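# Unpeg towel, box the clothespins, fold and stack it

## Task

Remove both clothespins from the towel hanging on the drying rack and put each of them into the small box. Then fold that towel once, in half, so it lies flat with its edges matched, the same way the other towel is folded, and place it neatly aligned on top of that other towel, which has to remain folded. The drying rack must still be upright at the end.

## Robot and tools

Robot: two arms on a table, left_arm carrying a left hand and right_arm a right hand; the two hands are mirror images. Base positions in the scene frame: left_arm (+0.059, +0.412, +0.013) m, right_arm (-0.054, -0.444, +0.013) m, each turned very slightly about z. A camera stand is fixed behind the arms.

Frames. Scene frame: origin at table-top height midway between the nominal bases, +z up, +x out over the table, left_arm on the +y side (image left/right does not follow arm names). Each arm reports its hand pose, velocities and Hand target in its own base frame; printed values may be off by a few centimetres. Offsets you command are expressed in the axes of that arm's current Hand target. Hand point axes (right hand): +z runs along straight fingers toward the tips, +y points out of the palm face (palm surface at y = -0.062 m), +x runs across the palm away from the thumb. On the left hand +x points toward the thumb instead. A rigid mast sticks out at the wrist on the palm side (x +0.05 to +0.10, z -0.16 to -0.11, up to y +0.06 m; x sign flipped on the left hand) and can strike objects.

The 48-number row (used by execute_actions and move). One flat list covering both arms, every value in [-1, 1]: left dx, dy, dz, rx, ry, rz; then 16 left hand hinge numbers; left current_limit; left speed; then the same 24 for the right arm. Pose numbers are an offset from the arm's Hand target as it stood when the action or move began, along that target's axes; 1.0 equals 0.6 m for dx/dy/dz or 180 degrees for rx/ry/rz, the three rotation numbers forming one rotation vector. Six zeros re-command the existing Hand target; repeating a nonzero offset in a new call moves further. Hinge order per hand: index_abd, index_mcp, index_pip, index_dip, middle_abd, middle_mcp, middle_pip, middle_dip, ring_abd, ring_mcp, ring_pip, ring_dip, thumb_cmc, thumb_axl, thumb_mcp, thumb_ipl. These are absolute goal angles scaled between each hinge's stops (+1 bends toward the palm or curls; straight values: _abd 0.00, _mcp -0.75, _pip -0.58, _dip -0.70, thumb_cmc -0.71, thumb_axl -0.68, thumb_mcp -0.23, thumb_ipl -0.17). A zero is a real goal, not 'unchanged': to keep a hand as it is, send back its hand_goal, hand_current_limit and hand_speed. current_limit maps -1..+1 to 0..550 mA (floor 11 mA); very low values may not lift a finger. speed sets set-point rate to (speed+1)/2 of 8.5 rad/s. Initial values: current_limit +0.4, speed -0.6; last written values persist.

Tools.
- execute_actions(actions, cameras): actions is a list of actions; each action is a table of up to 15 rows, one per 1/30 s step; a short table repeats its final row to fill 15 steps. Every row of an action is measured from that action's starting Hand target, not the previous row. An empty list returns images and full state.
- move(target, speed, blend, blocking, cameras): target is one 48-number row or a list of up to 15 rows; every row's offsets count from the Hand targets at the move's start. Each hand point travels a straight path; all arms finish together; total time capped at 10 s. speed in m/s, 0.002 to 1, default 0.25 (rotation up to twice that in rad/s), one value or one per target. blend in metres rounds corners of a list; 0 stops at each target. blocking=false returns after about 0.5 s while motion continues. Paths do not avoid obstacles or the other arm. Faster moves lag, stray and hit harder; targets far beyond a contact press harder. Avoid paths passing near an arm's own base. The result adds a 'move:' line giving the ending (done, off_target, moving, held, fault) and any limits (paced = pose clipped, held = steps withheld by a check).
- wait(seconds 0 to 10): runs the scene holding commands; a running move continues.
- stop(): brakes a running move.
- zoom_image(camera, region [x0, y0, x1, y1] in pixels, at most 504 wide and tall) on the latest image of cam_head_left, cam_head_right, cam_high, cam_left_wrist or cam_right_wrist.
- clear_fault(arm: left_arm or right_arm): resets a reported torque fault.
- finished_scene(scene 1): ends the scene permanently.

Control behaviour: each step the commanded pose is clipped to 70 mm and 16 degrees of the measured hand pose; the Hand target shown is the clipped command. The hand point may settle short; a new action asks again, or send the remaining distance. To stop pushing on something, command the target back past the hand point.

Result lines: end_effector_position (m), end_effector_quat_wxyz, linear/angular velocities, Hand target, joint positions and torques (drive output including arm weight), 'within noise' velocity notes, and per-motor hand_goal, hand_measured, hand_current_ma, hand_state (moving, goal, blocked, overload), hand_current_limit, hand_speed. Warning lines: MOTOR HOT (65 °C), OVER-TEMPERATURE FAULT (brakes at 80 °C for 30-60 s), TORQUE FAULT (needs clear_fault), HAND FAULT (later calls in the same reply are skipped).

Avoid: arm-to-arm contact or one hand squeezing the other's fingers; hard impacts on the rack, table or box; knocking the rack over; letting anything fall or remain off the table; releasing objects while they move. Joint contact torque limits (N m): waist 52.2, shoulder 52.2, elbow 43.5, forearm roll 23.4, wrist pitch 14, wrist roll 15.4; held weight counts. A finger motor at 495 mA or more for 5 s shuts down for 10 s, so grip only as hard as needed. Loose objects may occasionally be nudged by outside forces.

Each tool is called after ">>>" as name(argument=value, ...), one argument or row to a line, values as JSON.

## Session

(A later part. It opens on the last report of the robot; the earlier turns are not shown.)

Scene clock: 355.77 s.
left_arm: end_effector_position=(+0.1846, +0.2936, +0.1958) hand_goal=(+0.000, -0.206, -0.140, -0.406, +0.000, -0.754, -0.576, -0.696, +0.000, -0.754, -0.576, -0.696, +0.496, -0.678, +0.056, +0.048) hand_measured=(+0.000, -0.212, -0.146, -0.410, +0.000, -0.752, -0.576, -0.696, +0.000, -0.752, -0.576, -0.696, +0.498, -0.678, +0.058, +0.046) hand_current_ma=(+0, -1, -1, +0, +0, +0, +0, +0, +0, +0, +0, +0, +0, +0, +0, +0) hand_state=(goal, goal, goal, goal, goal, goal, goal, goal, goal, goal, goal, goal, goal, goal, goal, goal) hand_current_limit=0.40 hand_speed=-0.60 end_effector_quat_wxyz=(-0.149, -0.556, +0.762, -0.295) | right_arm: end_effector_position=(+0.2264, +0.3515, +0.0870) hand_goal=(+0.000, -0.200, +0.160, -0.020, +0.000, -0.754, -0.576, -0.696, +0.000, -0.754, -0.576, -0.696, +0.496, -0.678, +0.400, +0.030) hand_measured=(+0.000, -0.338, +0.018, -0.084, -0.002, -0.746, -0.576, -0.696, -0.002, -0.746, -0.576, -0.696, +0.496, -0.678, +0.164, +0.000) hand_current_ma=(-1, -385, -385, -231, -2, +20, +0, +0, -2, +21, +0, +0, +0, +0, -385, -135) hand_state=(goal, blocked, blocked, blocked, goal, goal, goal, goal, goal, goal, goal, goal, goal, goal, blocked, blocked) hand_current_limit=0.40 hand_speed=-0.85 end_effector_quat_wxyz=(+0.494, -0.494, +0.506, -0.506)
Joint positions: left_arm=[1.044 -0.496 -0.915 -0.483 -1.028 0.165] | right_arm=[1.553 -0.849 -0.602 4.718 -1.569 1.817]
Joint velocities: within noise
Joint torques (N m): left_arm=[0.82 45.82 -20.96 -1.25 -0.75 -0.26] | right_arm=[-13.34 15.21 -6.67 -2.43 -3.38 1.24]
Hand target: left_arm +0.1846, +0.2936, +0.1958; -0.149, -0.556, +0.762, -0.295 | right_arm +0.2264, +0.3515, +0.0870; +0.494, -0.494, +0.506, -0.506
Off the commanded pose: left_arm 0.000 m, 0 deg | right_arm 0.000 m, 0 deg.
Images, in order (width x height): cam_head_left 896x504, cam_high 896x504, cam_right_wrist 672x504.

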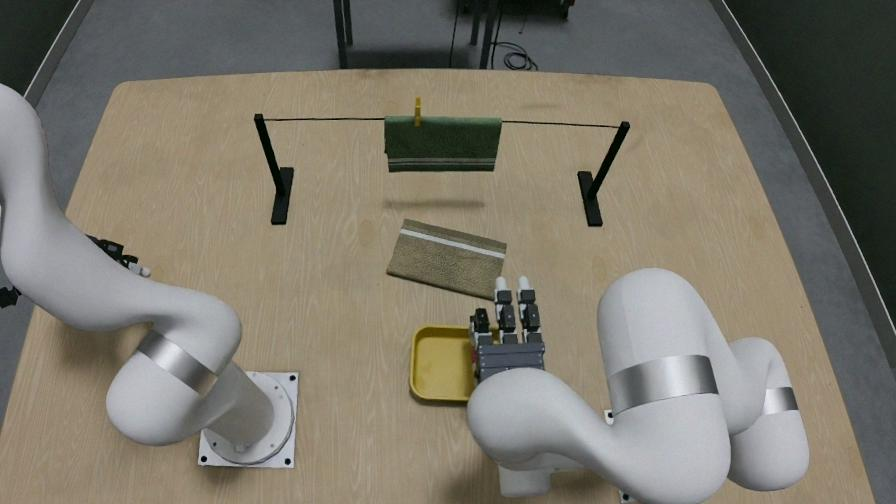

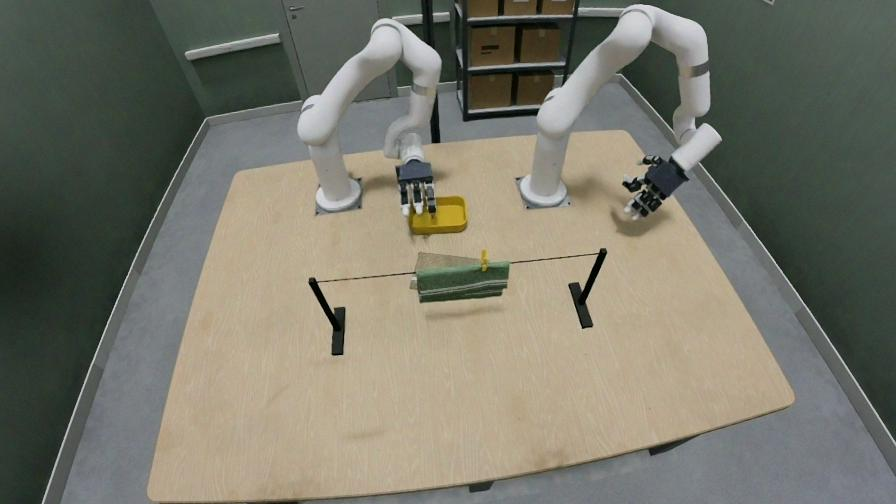

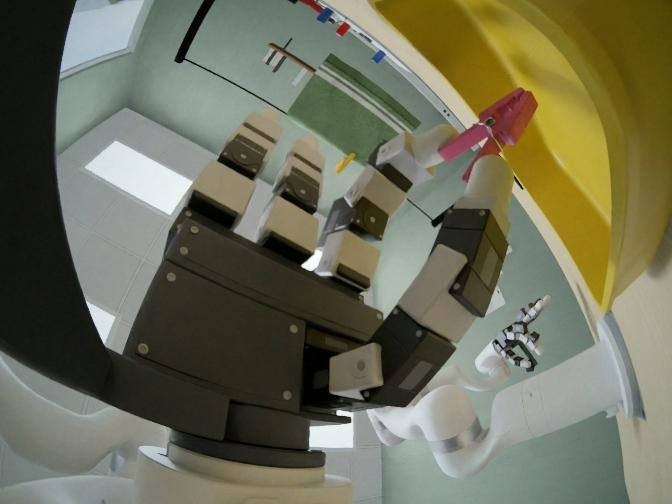

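>>> move(
  target=[0,0,0,0,0,0,0,-0.206,-0.140,-0.406,0,-0.754,-0.576,-0.696,0,-0.754,-0.576,-0.696,0.496,-0.678,0.056,0.048,0.4,-0.6, 0,0.0167,0,0,0,0,0,-0.20,0.16,-0.02,0,-0.754,-0.576,-0.696,0,-0.754,-0.576,-0.696,0.497,-0.678,0.40,0.03,0.4,-0.85],
  speed=0.05,
  cameras=["cam_right_wrist","cam_high"],
)

>>> zoom_image(
  camera="cam_high",
  region=[370, 140, 500, 250],
)

>>> zoom_image(
  camera="cam_right_wrist",
  region=[420, 40, 640, 260],
)

Scene clock: 362.90 s.
left_arm: end_effector_position=(+0.1846, +0.2936, +0.1958) hand_goal=(+0.000, -0.206, -0.140, -0.406, +0.000, -0.754, -0.576, -0.696, +0.000, -0.754, -0.576, -0.696, +0.496, -0.678, +0.056, +0.048) hand_measured=(+0.000, -0.212, -0.146, -0.410, +0.000, -0.752, -0.576, -0.696, +0.000, -0.752, -0.576, -0.696, +0.498, -0.678, +0.058, +0.046) hand_current_ma=(+0, -1, -1, +0, +0, +0, +0, +0, +0, +0, +0, +0, +0, +0, +0, +0) hand_state=(goal, goal, goal, goal, goal, goal, goal, goal, goal, goal, goal, goal, goal, goal, goal, goal) hand_current_limit=0.40 hand_speed=-0.60 end_effector_quat_wxyz=(-0.149, -0.556, +0.762, -0.295) | right_arm: end_effector_position=(+0.2264, +0.3515, +0.0770) hand_goal=(+0.000, -0.200, +0.160, -0.020, +0.000, -0.754, -0.576, -0.696, +0.000, -0.754, -0.576, -0.696, +0.496, -0.678, +0.400, +0.030) hand_measured=(+0.000, -0.338, +0.018, -0.084, -0.002, -0.746, -0.576, -0.696, -0.002, -0.746, -0.576, -0.696, +0.496, -0.678, +0.164, +0.000) hand_current_ma=(-1, -385, -385, -231, -2, +20, +0, +0, -2, +21, +0, +0, +0, +0, -385, -135) hand_state=(goal, blocked, blocked, blocked, goal, goal, goal, goal, goal, goal, goal, goal, goal, goal, blocked, blocked) hand_current_limit=0.40 hand_speed=-0.85 end_effector_quat_wxyz=(+0.494, -0.494, +0.506, -0.506)
Joint positions: left_arm=[1.044 -0.496 -0.915 -0.483 -1.028 0.165] | right_arm=[1.553 -0.88 -0.616 4.718 -1.569 1.834]
Joint torques (N m): left_arm=[1.96 44.83 -21.98 -0.6 -0.73 -0.27] | right_arm=[-12.15 14.37 -6.46 -2.47 -1.68 1.3]
Hand target: left_arm +0.1846, +0.2936, +0.1958; -0.149, -0.556, +0.762, -0.295 | right_arm +0.2264, +0.3515, +0.0770; +0.494, -0.494, +0.506, -0.506
Off the commanded pose: left_arm 0.000 m, 0 deg | right_arm 0.000 m, 0 deg.
move: done
Images, in order (width x height): cam_high 896x504, cam_right_wrist 672x504.

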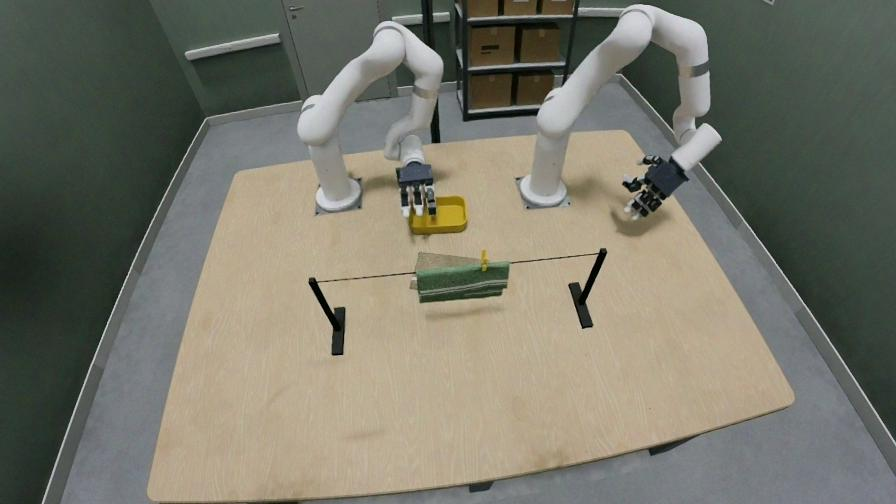

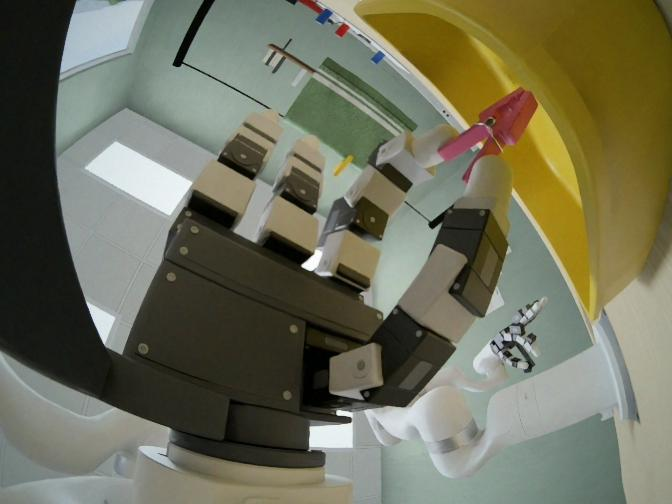

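Scaled by 3.877 from the camera's 896x504 image, which has a finer 1280x720 frame.

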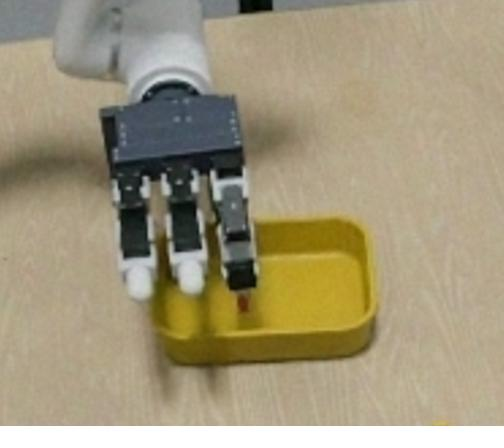

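Scaled by 2.291 from the camera's 672x504 image, which has a finer 960x720 frame.

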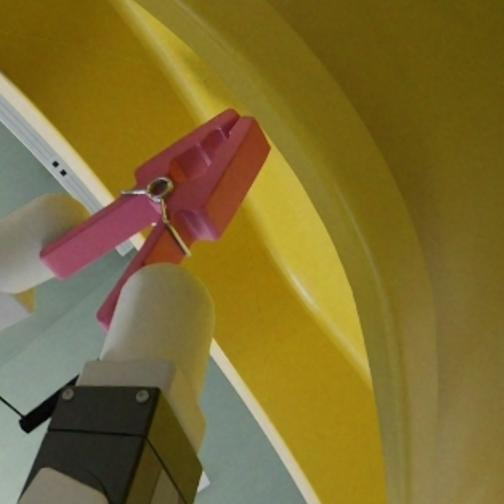

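>>> move(
  target=[0,0,0,0,0,0,0,-0.206,-0.140,-0.406,0,-0.754,-0.576,-0.696,0,-0.754,-0.576,-0.696,0.496,-0.678,0.056,0.048,0.4,-0.6, 0,0.0150,0,0,0,0,0,-0.20,0.16,-0.02,0,-0.754,-0.576,-0.696,0,-0.754,-0.576,-0.696,0.497,-0.678,0.40,0.03,0.4,-0.85],
  speed=0.04,
  cameras=["cam_right_wrist"],
)

>>> zoom_image(
  camera="cam_right_wrist",
  region=[420, 40, 640, 260],
)

Scene clock: 370.93 s.
left_arm: end_effector_position=(+0.1846, +0.2936, +0.1958) hand_goal=(+0.000, -0.206, -0.140, -0.406, +0.000, -0.754, -0.576, -0.696, +0.000, -0.754, -0.576, -0.696, +0.496, -0.678, +0.056, +0.048) hand_measured=(+0.000, -0.212, -0.146, -0.410, +0.000, -0.752, -0.576, -0.696, +0.000, -0.752, -0.576, -0.696, +0.498, -0.678, +0.058, +0.046) hand_current_ma=(+0, -1, -1, +0, +0, +0, +0, +0, +0, +0, +0, +0, +0, +0, +0, +0) hand_state=(goal, goal, goal, goal, goal, goal, goal, goal, goal, goal, goal, goal, goal, goal, goal, goal) hand_current_limit=0.40 hand_speed=-0.60 end_effector_quat_wxyz=(-0.149, -0.556, +0.762, -0.295) | right_arm: end_effector_position=(+0.2264, +0.3515, +0.0680) hand_goal=(+0.000, -0.200, +0.160, -0.020, +0.000, -0.754, -0.576, -0.696, +0.000, -0.754, -0.576, -0.696, +0.496, -0.678, +0.400, +0.030) hand_measured=(+0.000, -0.338, +0.018, -0.084, -0.002, -0.746, -0.576, -0.696, -0.002, -0.746, -0.576, -0.696, +0.496, -0.678, +0.164, +0.000) hand_current_ma=(-1, -385, -385, -231, -2, +20, +0, +0, -2, +21, +0, +0, +0, +0, -385, -135) hand_state=(goal, blocked, blocked, blocked, goal, goal, goal, goal, goal, goal, goal, goal, goal, goal, blocked, blocked) hand_current_limit=0.40 hand_speed=-0.85 end_effector_quat_wxyz=(+0.494, -0.494, +0.506, -0.506)
Joint positions: left_arm=[1.044 -0.496 -0.915 -0.483 -1.028 0.165] | right_arm=[1.553 -0.908 -0.629 4.718 -1.569 1.849]
Joint torques (N m): left_arm=[1.78 44.92 -22.24 -0.87 -0.81 -0.21] | right_arm=[-1.05 14.15 -6.79 -1.69 -0.14 1.31]
Hand target: left_arm +0.1846, +0.2936, +0.1958; -0.149, -0.556, +0.762, -0.295 | right_arm +0.2264, +0.3515, +0.0680; +0.494, -0.494, +0.506, -0.506
Off the commanded pose: left_arm 0.000 m, 0 deg | right_arm 0.000 m, 0 deg.
move: done
Images, in order (width x height): cam_right_wrist 672x504.

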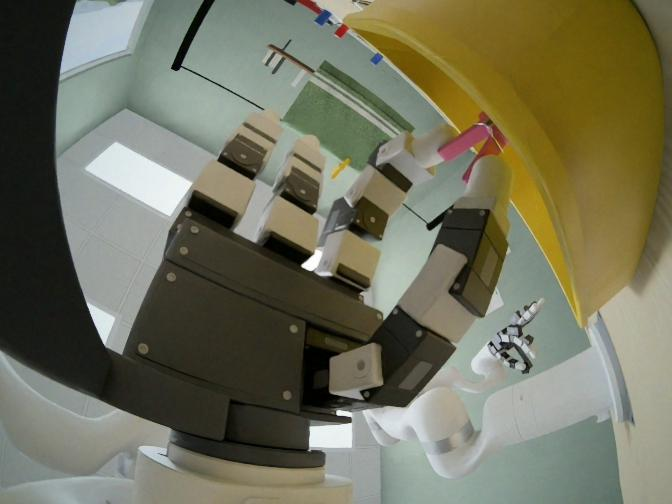

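Scaled by 2.291 from the camera's 672x504 image, which has a finer 960x720 frame.

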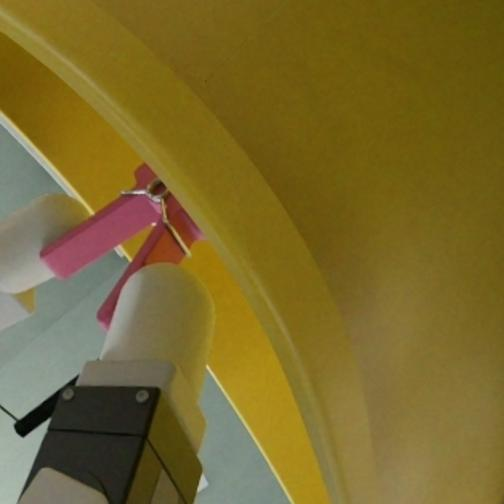

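>>> move(
  target=[
    [0,0,0,0,0,0,0,-0.206,-0.140,-0.406,0,-0.754,-0.576,-0.696,0,-0.754,-0.576,-0.696,0.496,-0.678,0.056,0.048,0.4,-0.6, 0,0,0,0,0,0,0,-0.260,-0.051,-0.261,0,-0.754,-0.576,-0.696,0,-0.754,-0.576,-0.696,0.497,-0.678,0.135,0.027,0.4,-0.92],
    [0,0,0,0,0,0,0,-0.206,-0.140,-0.406,0,-0.754,-0.576,-0.696,0,-0.754,-0.576,-0.696,0.496,-0.678,0.056,0.048,0.4,-0.6, 0,0,0,0,0,0,0,-0.205,-0.139,-0.406,0,-0.754,-0.576,-0.696,0,-0.754,-0.576,-0.696,0.497,-0.678,0.056,0.049,0.4,-0.92],
  ],
  speed=0.05,
  cameras=["cam_right_wrist"],
)

>>> zoom_image(
  camera="cam_right_wrist",
  region=[420, 40, 640, 260],
)

Scene clock: 377.40 s.
left_arm: end_effector_position=(+0.1846, +0.2936, +0.1958) hand_goal=(+0.000, -0.206, -0.140, -0.406, +0.000, -0.754, -0.576, -0.696, +0.000, -0.754, -0.576, -0.696, +0.496, -0.678, +0.056, +0.048) hand_measured=(+0.000, -0.212, -0.146, -0.410, +0.000, -0.752, -0.576, -0.696, +0.000, -0.752, -0.576, -0.696, +0.498, -0.678, +0.058, +0.046) hand_current_ma=(+0, -1, -1, +0, +0, +0, +0, +0, +0, +0, +0, +0, +0, +0, +0, +0) hand_state=(goal, goal, goal, goal, goal, goal, goal, goal, goal, goal, goal, goal, goal, goal, goal, goal) hand_current_limit=0.40 hand_speed=-0.60 end_effector_quat_wxyz=(-0.149, -0.556, +0.762, -0.295) | right_arm: end_effector_position=(+0.2264, +0.3515, +0.0680) hand_goal=(+0.000, -0.206, -0.140, -0.406, +0.000, -0.754, -0.576, -0.696, +0.000, -0.754, -0.576, -0.696, +0.496, -0.678, +0.056, +0.048) hand_measured=(+0.000, -0.200, -0.136, -0.404, -0.002, -0.746, -0.576, -0.696, -0.002, -0.746, -0.576, -0.696, +0.496, -0.678, +0.056, +0.044) hand_current_ma=(-1, +13, +10, +6, -2, +20, +0, +0, -2, +21, +0, +0, +0, +0, +0, -10) hand_state=(goal, goal, goal, goal, goal, goal, goal, goal, goal, goal, goal, goal, goal, goal, goal, goal) hand_current_limit=0.40 hand_speed=-0.92 end_effector_quat_wxyz=(+0.494, -0.494, +0.506, -0.506)
Joint positions: left_arm=[1.044 -0.496 -0.915 -0.483 -1.028 0.165] | right_arm=[1.553 -0.908 -0.629 4.718 -1.569 1.85]
Joint torques (N m): left_arm=[3.38 44.73 -22.02 -0.72 -0.77 -0.21] | right_arm=[12.22 15.97 -6.04 -2.47 -3.23 1.29]
Hand target: left_arm +0.1846, +0.2936, +0.1958; -0.149, -0.556, +0.762, -0.295 | right_arm +0.2264, +0.3515, +0.0680; +0.494, -0.494, +0.506, -0.506
Off the commanded pose: left_arm 0.000 m, 0 deg | right_arm 0.000 m, 0 deg.
move: done
Images, in order (width x height): cam_right_wrist 672x504.

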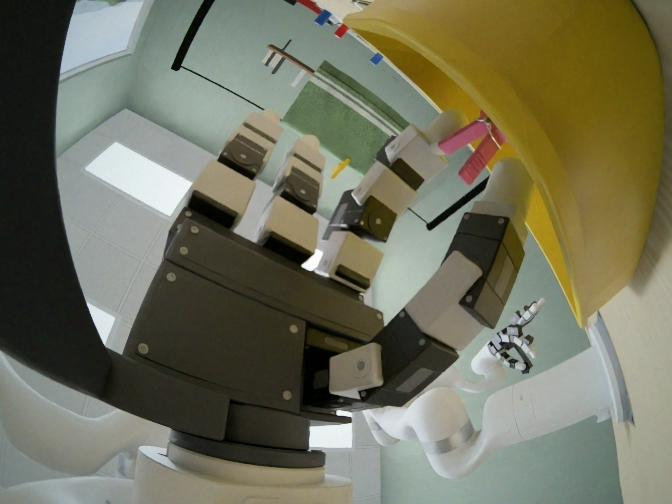

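Scaled by 2.291 from the camera's 672x504 image, which has a finer 960x720 frame.

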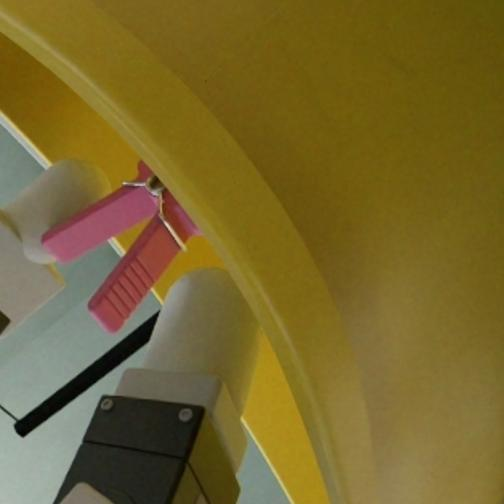

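>>> move(
  target=[
    [0,0,0,0,0,0,0,-0.206,-0.140,-0.406,0,-0.754,-0.576,-0.696,0,-0.754,-0.576,-0.696,0.496,-0.678,0.056,0.048,0.4,-0.6, 0,0,0,0,0,0,0,-0.205,-0.25,-0.48,0,-0.754,-0.576,-0.696,0,-0.754,-0.576,-0.696,0.497,-0.678,-0.05,0.049,0.4,-0.92],
    [0,0,0,0,0,0,0,-0.206,-0.140,-0.406,0,-0.754,-0.576,-0.696,0,-0.754,-0.576,-0.696,0.496,-0.678,0.056,0.048,0.4,-0.6, 0,-0.167,0,0,0,0,0,-0.205,-0.25,-0.48,0,-0.754,-0.576,-0.696,0,-0.754,-0.576,-0.696,0.497,-0.678,-0.05,0.049,0.4,-0.92],
  ],
  speed=0.12,
  cameras=["cam_right_wrist","cam_high"],
)

Scene clock: 384.83 s.
left_arm: end_effector_position=(+0.1846, +0.2936, +0.1958) hand_goal=(+0.000, -0.206, -0.140, -0.406, +0.000, -0.754, -0.576, -0.696, +0.000, -0.754, -0.576, -0.696, +0.496, -0.678, +0.056, +0.048) hand_measured=(+0.000, -0.212, -0.146, -0.410, +0.000, -0.752, -0.576, -0.696, +0.000, -0.752, -0.576, -0.696, +0.498, -0.678, +0.058, +0.046) hand_current_ma=(+0, -1, -1, +0, +0, +0, +0, +0, +0, +0, +0, +0, +0, +0, +0, +0) hand_state=(goal, goal, goal, goal, goal, goal, goal, goal, goal, goal, goal, goal, goal, goal, goal, goal) hand_current_limit=0.40 hand_speed=-0.60 end_effector_quat_wxyz=(-0.149, -0.556, +0.762, -0.295) | right_arm: end_effector_position=(+0.2265, +0.3515, +0.1682) hand_goal=(+0.000, -0.206, -0.250, -0.480, +0.000, -0.754, -0.576, -0.696, +0.000, -0.754, -0.576, -0.696, +0.496, -0.678, -0.050, +0.048) hand_measured=(+0.000, -0.200, -0.244, -0.476, -0.002, -0.746, -0.576, -0.696, -0.002, -0.746, -0.576, -0.696, +0.496, -0.678, -0.050, +0.044) hand_current_ma=(-1, +15, +12, +6, -2, +20, +0, +0, -2, +22, +0, +0, +0, +0, +1, -9) hand_state=(goal, goal, goal, goal, goal, goal, goal, goal, goal, goal, goal, goal, goal, goal, goal, goal) hand_current_limit=0.40 hand_speed=-0.92 end_effector_quat_wxyz=(+0.494, -0.494, +0.506, -0.506)
Joint positions: left_arm=[1.044 -0.496 -0.915 -0.483 -1.028 0.165] | right_arm=[1.553 -0.586 -0.513 4.719 -1.57 1.643]
Joint torques (N m): left_arm=[2.79 45.16 -22.41 -1.3 -0.74 -0.2] | right_arm=[14.49 34.61 -2.9 3.03 -0.02 -1.38]
Hand target: left_arm +0.1846, +0.2936, +0.1958; -0.149, -0.556, +0.762, -0.295 | right_arm +0.2264, +0.3516, +0.1682; +0.494, -0.494, +0.506, -0.506
Off the commanded pose: left_arm 0.000 m, 0 deg | right_arm 0.000 m, 0 deg.
move: done
Images, in order (width x height): cam_high 896x504, cam_right_wrist 672x504.

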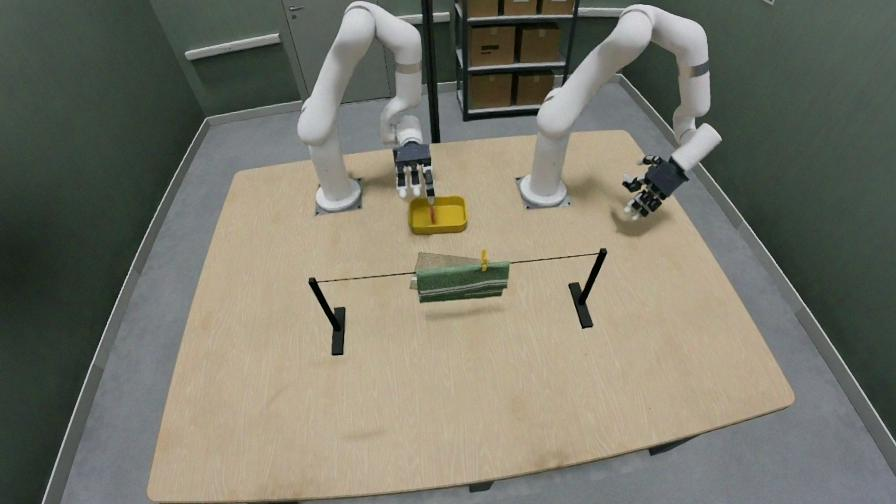

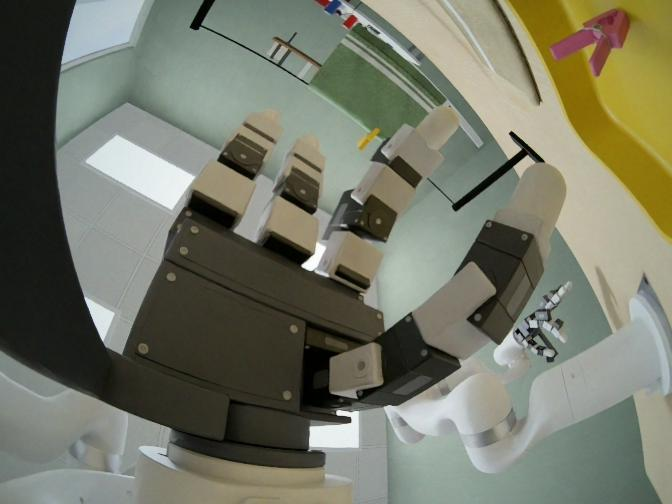

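>>> move(
  target=[0.2502,-0.4822,-0.0817,0.4114,-0.2319,0.0802,0,-0.206,-0.140,-0.406,0,-0.754,-0.576,-0.696,0,-0.754,-0.576,-0.696,0.496,-0.678,0.056,0.048,0.4,-0.6, 0.3264,-0.30,0.298,0,0,0,0,-0.206,-0.25,-0.48,0,-0.754,-0.576,-0.696,0,-0.754,-0.576,-0.696,0.496,-0.678,-0.05,0.048,0.4,-0.6],
  speed=0.3,
  cameras=["cam_high"],
)

Scene clock: 395.07 s.
left_arm: end_effector_position=(+0.3998, +0.1499, +0.3999) hand_goal=(+0.000, -0.206, -0.140, -0.406, +0.000, -0.754, -0.576, -0.696, +0.000, -0.754, -0.576, -0.696, +0.496, -0.678, +0.056, +0.048) hand_measured=(+0.000, -0.202, -0.142, -0.408, +0.000, -0.746, -0.576, -0.696, +0.000, -0.746, -0.576, -0.696, +0.500, -0.678, +0.056, +0.046) hand_current_ma=(+0, +1, +0, +0, +0, +2, +0, +0, +0, +1, +0, +0, +0, +0, +0, +0) hand_state=(goal, goal, goal, goal, goal, goal, goal, goal, goal, goal, goal, goal, goal, goal, goal, goal) hand_current_limit=0.40 hand_speed=-0.60 end_effector_quat_wxyz=(+0.504, -0.504, +0.496, -0.496) | right_arm: end_effector_position=(+0.4005, +0.1516, +0.3483) hand_goal=(+0.000, -0.206, -0.250, -0.480, +0.000, -0.754, -0.576, -0.696, +0.000, -0.754, -0.576, -0.696, +0.496, -0.678, -0.050, +0.048) hand_measured=(+0.000, -0.200, -0.244, -0.476, -0.002, -0.746, -0.576, -0.696, -0.002, -0.746, -0.576, -0.696, +0.496, -0.678, -0.050, +0.044) hand_current_ma=(-1, +16, +12, +6, -2, +20, +0, +0, -2, +22, +0, +0, +0, +0, +1, -9) hand_state=(goal, goal, goal, goal, goal, goal, goal, goal, goal, goal, goal, goal, goal, goal, goal, goal) hand_current_limit=0.40 hand_speed=-0.60 end_effector_quat_wxyz=(+0.494, -0.494, +0.506, -0.506)
Joint positions: left_arm=[0.756 0.345 -0.311 -2.285 -1.104 1.091] | right_arm=[0.641 0.281 -0.209 3.868 -1.191 1.252]
Joint torques (N m): left_arm=[-3.12 30.72 -17.64 -8.98 -2.75 1.1] | right_arm=[-13.42 18.29 -17.71 -4.25 0.11 1.36]
Hand target: left_arm +0.3998, +0.1498, +0.3999; +0.504, -0.504, +0.496, -0.496 | right_arm +0.4005, +0.1516, +0.3483; +0.494, -0.494, +0.506, -0.506
Off the commanded pose: left_arm 0.000 m, 0 deg | right_arm 0.000 m, 0 deg.
move: done
Images, in order (width x height): cam_high 896x504.

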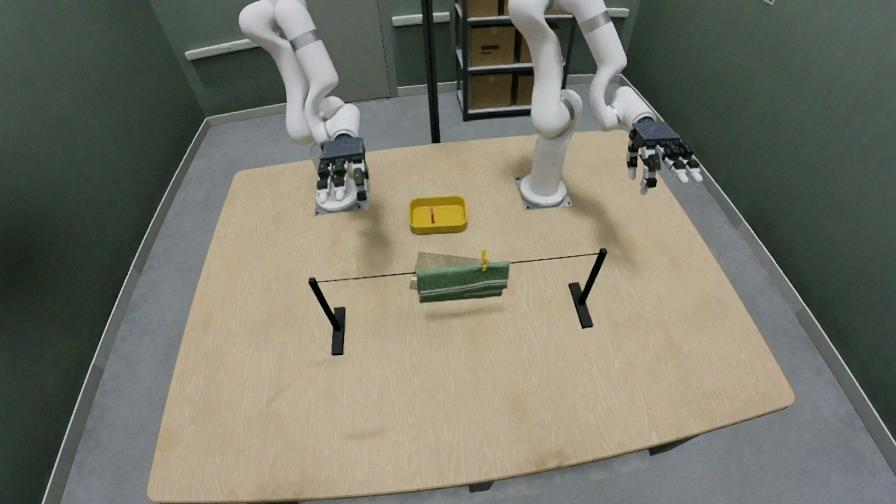

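>>> execute_actions(
  actions=[],
  cameras=["cam_head_left","cam_high","cam_left_wrist"],
)

>>> zoom_image(
  camera="cam_head_left",
  region=[370, 80, 520, 200],
)

>>> zoom_image(
  camera="cam_high",
  region=[400, 220, 530, 330],
)

Scene clock: 402.23 s.
left_arm: end_effector_position=(+0.3998, +0.1498, +0.3999) hand_goal=(+0.000, -0.206, -0.140, -0.406, +0.000, -0.754, -0.576, -0.696, +0.000, -0.754, -0.576, -0.696, +0.496, -0.678, +0.056, +0.048) hand_measured=(+0.000, -0.202, -0.142, -0.408, +0.000, -0.746, -0.576, -0.696, +0.000, -0.746, -0.576, -0.696, +0.500, -0.678, +0.056, +0.046) hand_current_ma=(+0, +1, +0, +0, +0, +2, +0, +0, +0, +1, +0, +0, +0, +0, +0, +0) hand_state=(goal, goal, goal, goal, goal, goal, goal, goal, goal, goal, goal, goal, goal, goal, goal, goal) hand_current_limit=0.40 hand_speed=-0.60 end_effector_quat_wxyz=(+0.504, -0.504, +0.496, -0.496) | right_arm: end_effector_position=(+0.4005, +0.1516, +0.3483) hand_goal=(+0.000, -0.206, -0.250, -0.480, +0.000, -0.754, -0.576, -0.696, +0.000, -0.754, -0.576, -0.696, +0.496, -0.678, -0.050, +0.048) hand_measured=(+0.000, -0.200, -0.244, -0.476, -0.002, -0.746, -0.576, -0.696, -0.002, -0.746, -0.576, -0.696, +0.496, -0.678, -0.050, +0.044) hand_current_ma=(-1, +16, +12, +6, -2, +20, +0, +0, -2, +22, +0, +0, +0, +0, +1, -9) hand_state=(goal, goal, goal, goal, goal, goal, goal, goal, goal, goal, goal, goal, goal, goal, goal, goal) hand_current_limit=0.40 hand_speed=-0.60 end_effector_quat_wxyz=(+0.494, -0.494, +0.506, -0.506)
Joint positions: left_arm=[0.756 0.345 -0.311 -2.285 -1.104 1.091] | right_arm=[0.641 0.281 -0.209 3.868 -1.191 1.252]
Joint velocities: within noise
Joint torques (N m): left_arm=[-4.55 31.07 -17.67 -8.65 -2.64 0.2] | right_arm=[-13.37 19.12 -17.46 -4.11 -0.86 1.38]
Hand target: left_arm +0.3998, +0.1498, +0.3999; +0.504, -0.504, +0.496, -0.496 | right_arm +0.4005, +0.1516, +0.3483; +0.494, -0.494, +0.506, -0.506
Off the commanded pose: left_arm 0.000 m, 0 deg | right_arm 0.000 m, 0 deg.
Images, in order (width x height): cam_head_left 896x504, cam_high 896x504, cam_left_wrist 672x504.

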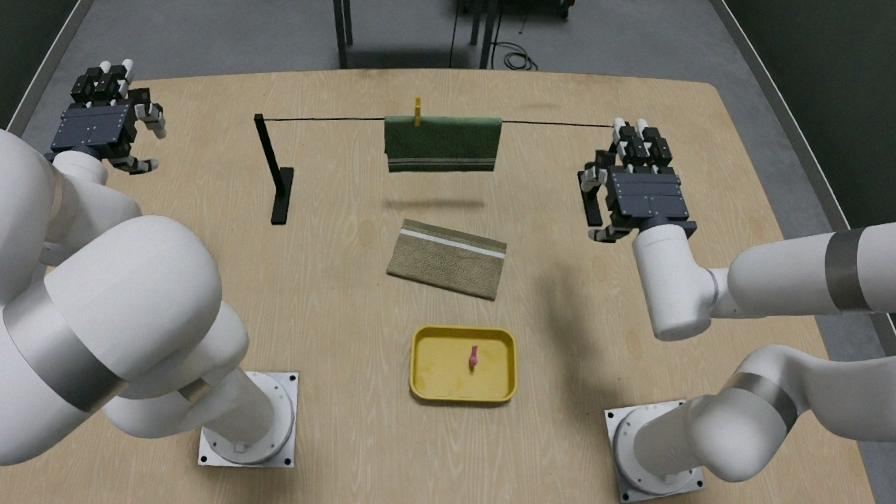

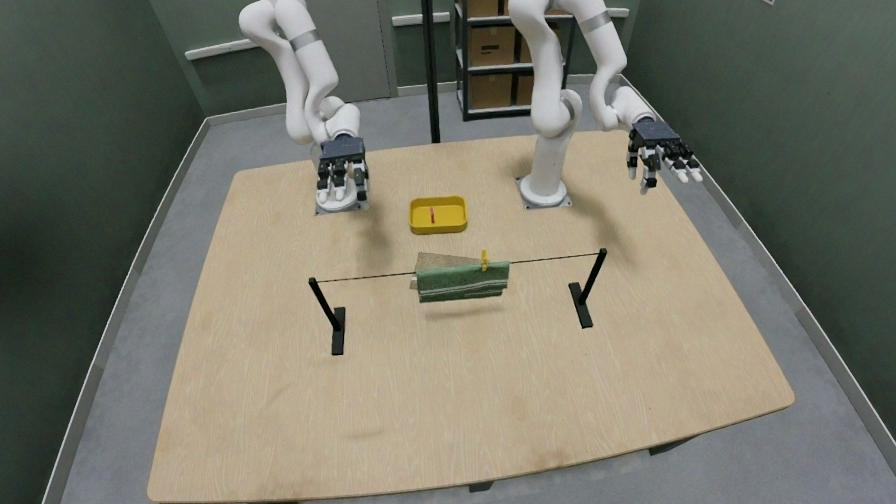

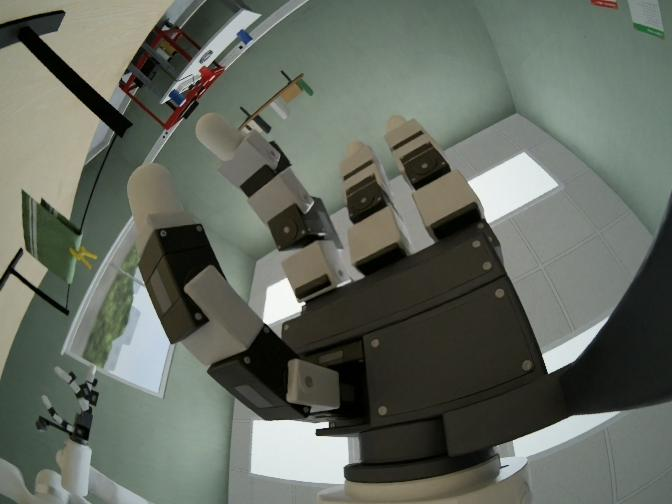

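Scaled by 3.360 from the camera's 896x504 image, which has a finer 1280x720 frame.

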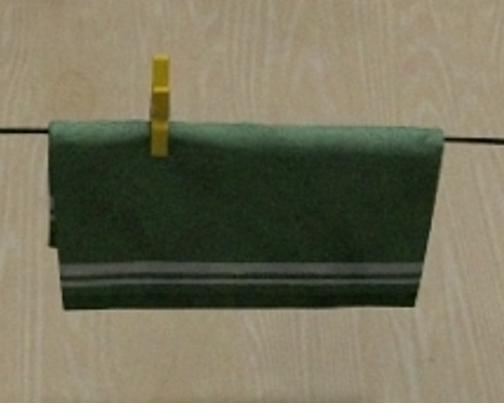

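Scaled by 3.877 from the camera's 896x504 image, which has a finer 1280x720 frame.

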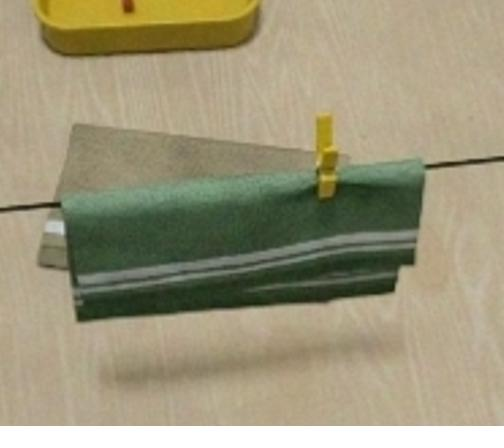

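>>> move(
  target=[
    [0.668,-0.1002,0.0897,0,0,0,0,-0.206,-0.140,-0.406,0,-0.754,-0.576,-0.696,0,-0.754,-0.576,-0.696,0.497,-0.678,0.056,0.048,0.4,-0.6, 0,0,0,0,0,0,0,-0.206,-0.25,-0.48,0,-0.754,-0.576,-0.696,0,-0.754,-0.576,-0.696,0.496,-0.678,-0.05,0.048,0.4,-0.6],
    [0.8122,-0.0918,0.2457,0,0,0,0,-0.206,-0.140,-0.406,0,-0.754,-0.576,-0.696,0,-0.754,-0.576,-0.696,0.497,-0.678,0.056,0.048,0.4,-0.6, 0,0,0,0,0,0,0,-0.206,-0.25,-0.48,0,-0.754,-0.576,-0.696,0,-0.754,-0.576,-0.696,0.496,-0.678,-0.05,0.048,0.4,-0.6],
  ],
  speed=0.25,
  blend=0.05,
  cameras=["cam_head_left","cam_high","cam_left_wrist"],
)

Scene clock: 428.97 s.
left_arm: end_effector_position=(+0.5547, -0.3351, +0.4552) hand_goal=(+0.000, -0.206, -0.140, -0.406, +0.000, -0.754, -0.576, -0.696, +0.000, -0.754, -0.576, -0.696, +0.496, -0.678, +0.056, +0.048) hand_measured=(+0.000, -0.202, -0.142, -0.408, +0.000, -0.746, -0.576, -0.696, +0.000, -0.746, -0.576, -0.696, +0.500, -0.678, +0.056, +0.046) hand_current_ma=(+0, +1, +0, +0, +0, +2, +0, +0, +0, +2, +0, +0, +0, +0, +0, +0) hand_state=(goal, goal, goal, goal, goal, goal, goal, goal, goal, goal, goal, goal, goal, goal, goal, goal) hand_current_limit=0.40 hand_speed=-0.60 end_effector_quat_wxyz=(+0.504, -0.504, +0.496, -0.496) | right_arm: end_effector_position=(+0.4005, +0.1516, +0.3483) hand_goal=(+0.000, -0.206, -0.250, -0.480, +0.000, -0.754, -0.576, -0.696, +0.000, -0.754, -0.576, -0.696, +0.496, -0.678, -0.050, +0.048) hand_measured=(+0.000, -0.200, -0.244, -0.476, -0.002, -0.746, -0.576, -0.696, -0.002, -0.746, -0.576, -0.696, +0.496, -0.678, -0.050, +0.044) hand_current_ma=(-1, +16, +12, +6, -2, +20, +0, +0, -2, +22, +0, +0, +0, +0, +1, -9) hand_state=(goal, goal, goal, goal, goal, goal, goal, goal, goal, goal, goal, goal, goal, goal, goal, goal) hand_current_limit=0.40 hand_speed=-0.60 end_effector_quat_wxyz=(+0.494, -0.494, +0.506, -0.506)
Joint positions: left_arm=[-0.757 -0.154 -0.904 -4.068 -1.06 2.147] | right_arm=[0.641 0.281 -0.209 3.868 -1.191 1.252]
Joint torques (N m): left_arm=[6.33 14.52 -34.99 0.66 0.51 1.1] | right_arm=[-13.78 18.64 -17.15 -4.2 -1.45 1.38]
Hand target: left_arm +0.5547, -0.3351, +0.4551; +0.504, -0.504, +0.496, -0.496 | right_arm +0.4005, +0.1516, +0.3483; +0.494, -0.494, +0.506, -0.506
Off the commanded pose: left_arm 0.000 m, 0 deg | right_arm 0.000 m, 0 deg.
move: done
Images, in order (width x height): cam_head_left 896x504, cam_high 896x504, cam_left_wrist 672x504.

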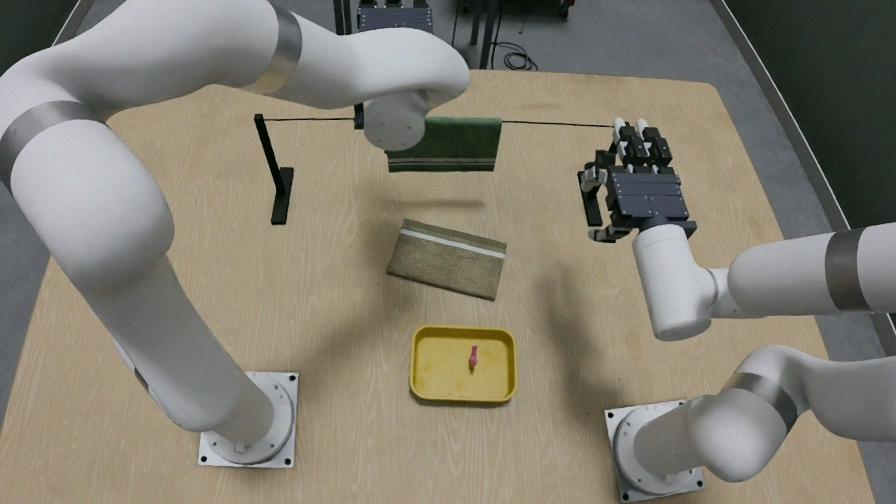

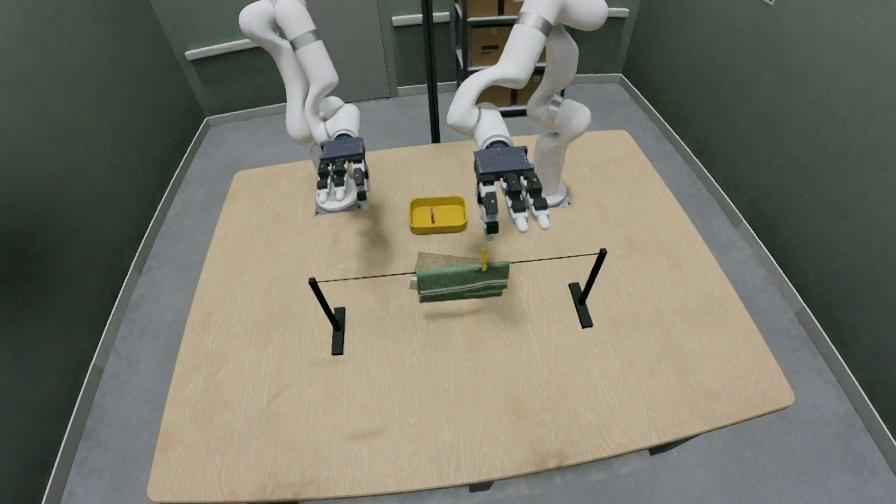

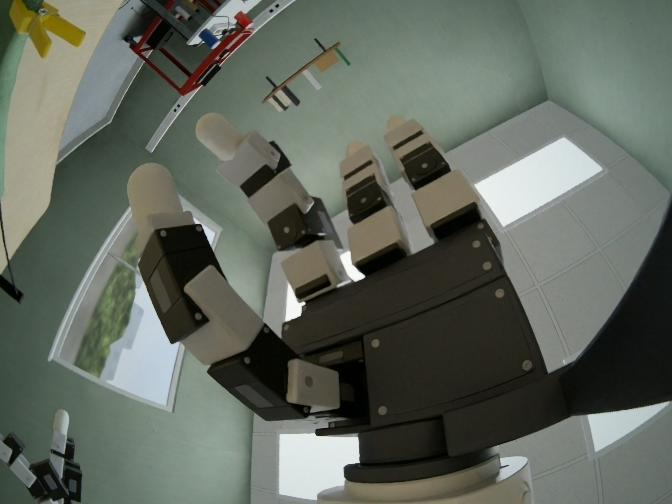

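>>> zoom_image(
  camera="cam_high",
  region=[420, 180, 560, 310],
)

>>> zoom_image(
  camera="cam_left_wrist",
  region=[0, 0, 252, 252],
)

Scaled by 3.600 from the camera's 896x504 image, which has a finer 1280x720 frame.

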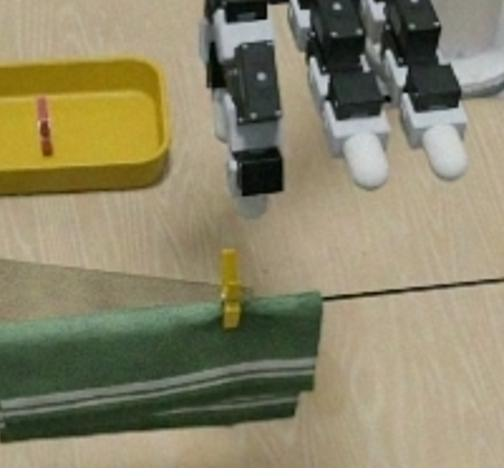

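Scaled by 2.000 from the camera's 672x504 image, which has a finer 960x720 frame.

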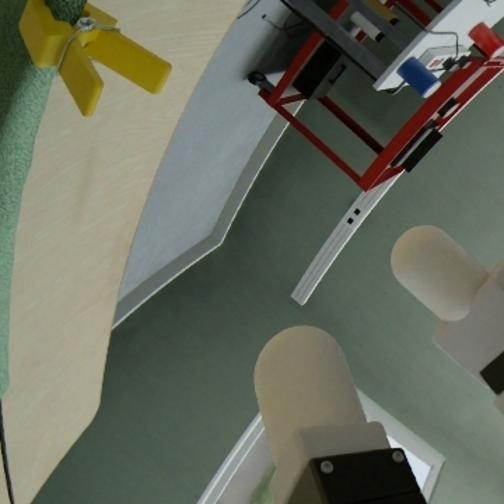

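>>> move(
  target=[0.0067,0.1167,0.0167,0,0,0,0,-0.206,-0.140,-0.406,0,-0.754,-0.576,-0.696,0,-0.754,-0.576,-0.696,0.497,-0.678,0.056,0.048,0.4,-0.6, 0,0,0,0,0,0,0,-0.206,-0.25,-0.48,0,-0.754,-0.576,-0.696,0,-0.754,-0.576,-0.696,0.496,-0.678,-0.05,0.048,0.4,-0.6],
  speed=0.12,
  cameras=["cam_high","cam_left_wrist"],
)

>>> zoom_image(
  camera="cam_high",
  region=[420, 200, 540, 310],
)

>>> zoom_image(
  camera="cam_left_wrist",
  region=[0, 0, 252, 252],
)

Scene clock: 443.40 s.
left_arm: end_effector_position=(+0.5647, -0.3390, +0.3851) hand_goal=(+0.000, -0.206, -0.140, -0.406, +0.000, -0.754, -0.576, -0.696, +0.000, -0.754, -0.576, -0.696, +0.496, -0.678, +0.056, +0.048) hand_measured=(+0.000, -0.202, -0.142, -0.408, +0.000, -0.746, -0.576, -0.696, +0.000, -0.746, -0.576, -0.696, +0.500, -0.678, +0.056, +0.046) hand_current_ma=(+0, +1, +0, +0, +0, +2, +0, +0, +0, +2, +0, +0, +0, +0, +0, +0) hand_state=(goal, goal, goal, goal, goal, goal, goal, goal, goal, goal, goal, goal, goal, goal, goal, goal) hand_current_limit=0.40 hand_speed=-0.60 end_effector_quat_wxyz=(+0.504, -0.504, +0.496, -0.496) | right_arm: end_effector_position=(+0.4005, +0.1516, +0.3483) hand_goal=(+0.000, -0.206, -0.250, -0.480, +0.000, -0.754, -0.576, -0.696, +0.000, -0.754, -0.576, -0.696, +0.496, -0.678, -0.050, +0.048) hand_measured=(+0.000, -0.200, -0.244, -0.476, -0.002, -0.746, -0.576, -0.696, -0.002, -0.746, -0.576, -0.696, +0.496, -0.678, -0.050, +0.044) hand_current_ma=(-1, +16, +12, +6, -2, +20, +0, +0, -2, +22, +0, +0, +0, +0, +1, -9) hand_state=(goal, goal, goal, goal, goal, goal, goal, goal, goal, goal, goal, goal, goal, goal, goal, goal) hand_current_limit=0.40 hand_speed=-0.60 end_effector_quat_wxyz=(+0.494, -0.494, +0.506, -0.506)
Joint positions: left_arm=[-0.748 -0.278 -0.872 -3.999 -1.154 2.008] | right_arm=[0.641 0.281 -0.209 3.868 -1.191 1.252]
Joint torques (N m): left_arm=[6.43 21.54 -28.52 6.06 -2.84 -0.99] | right_arm=[-13.79 18.64 -16.58 -4.25 -1.82 1.37]
Hand target: left_arm +0.5648, -0.3390, +0.3851; +0.504, -0.504, +0.496, -0.496 | right_arm +0.4005, +0.1516, +0.3483; +0.494, -0.494, +0.506, -0.506
Off the commanded pose: left_arm 0.000 m, 0 deg | right_arm 0.000 m, 0 deg.
move: done
Images, in order (width x height): cam_high 896x504, cam_left_wrist 672x504.

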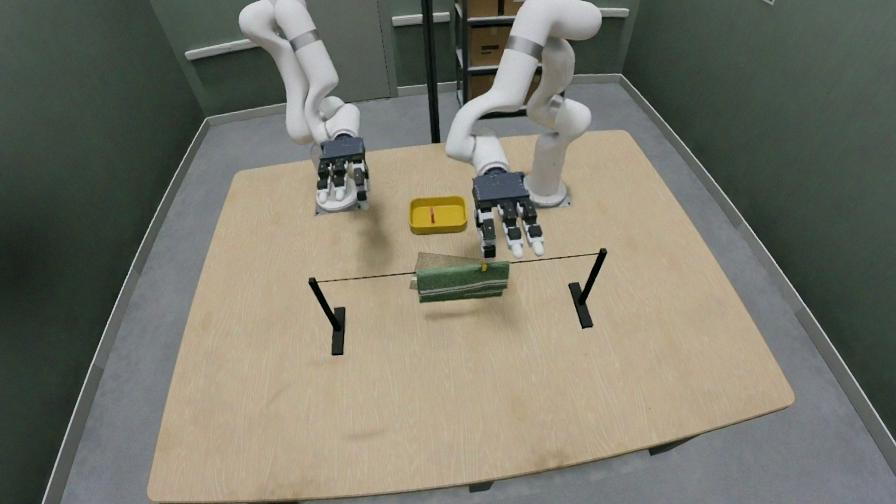

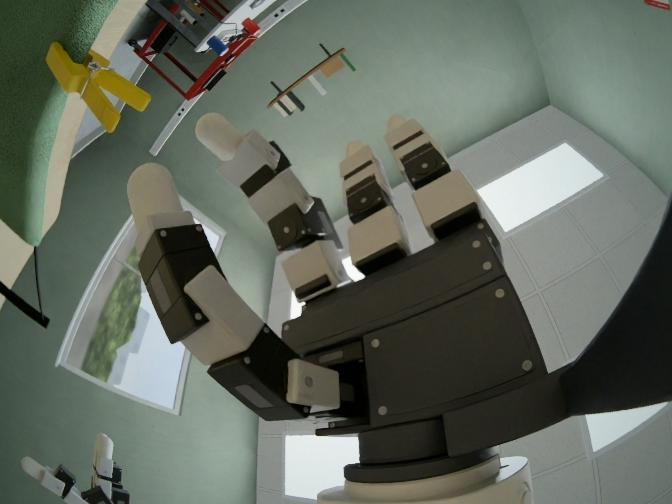

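Scaled by 4.200 from the camera's 896x504 image, which has a finer 1280x720 frame.

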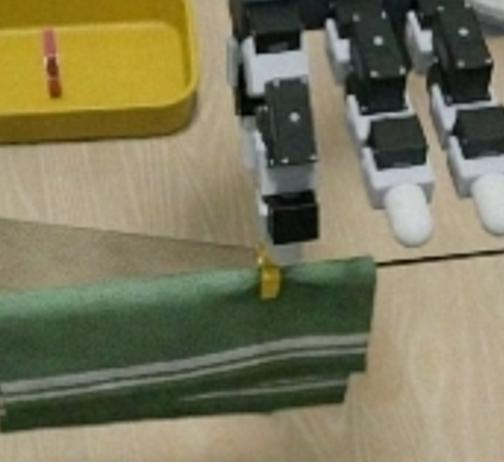

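Scaled by 2.000 from the camera's 672x504 image, which has a finer 960x720 frame.

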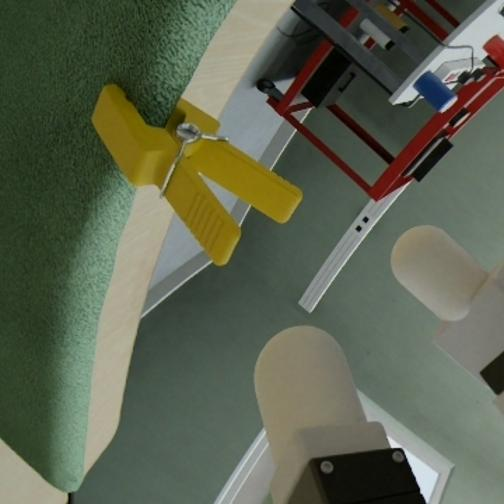

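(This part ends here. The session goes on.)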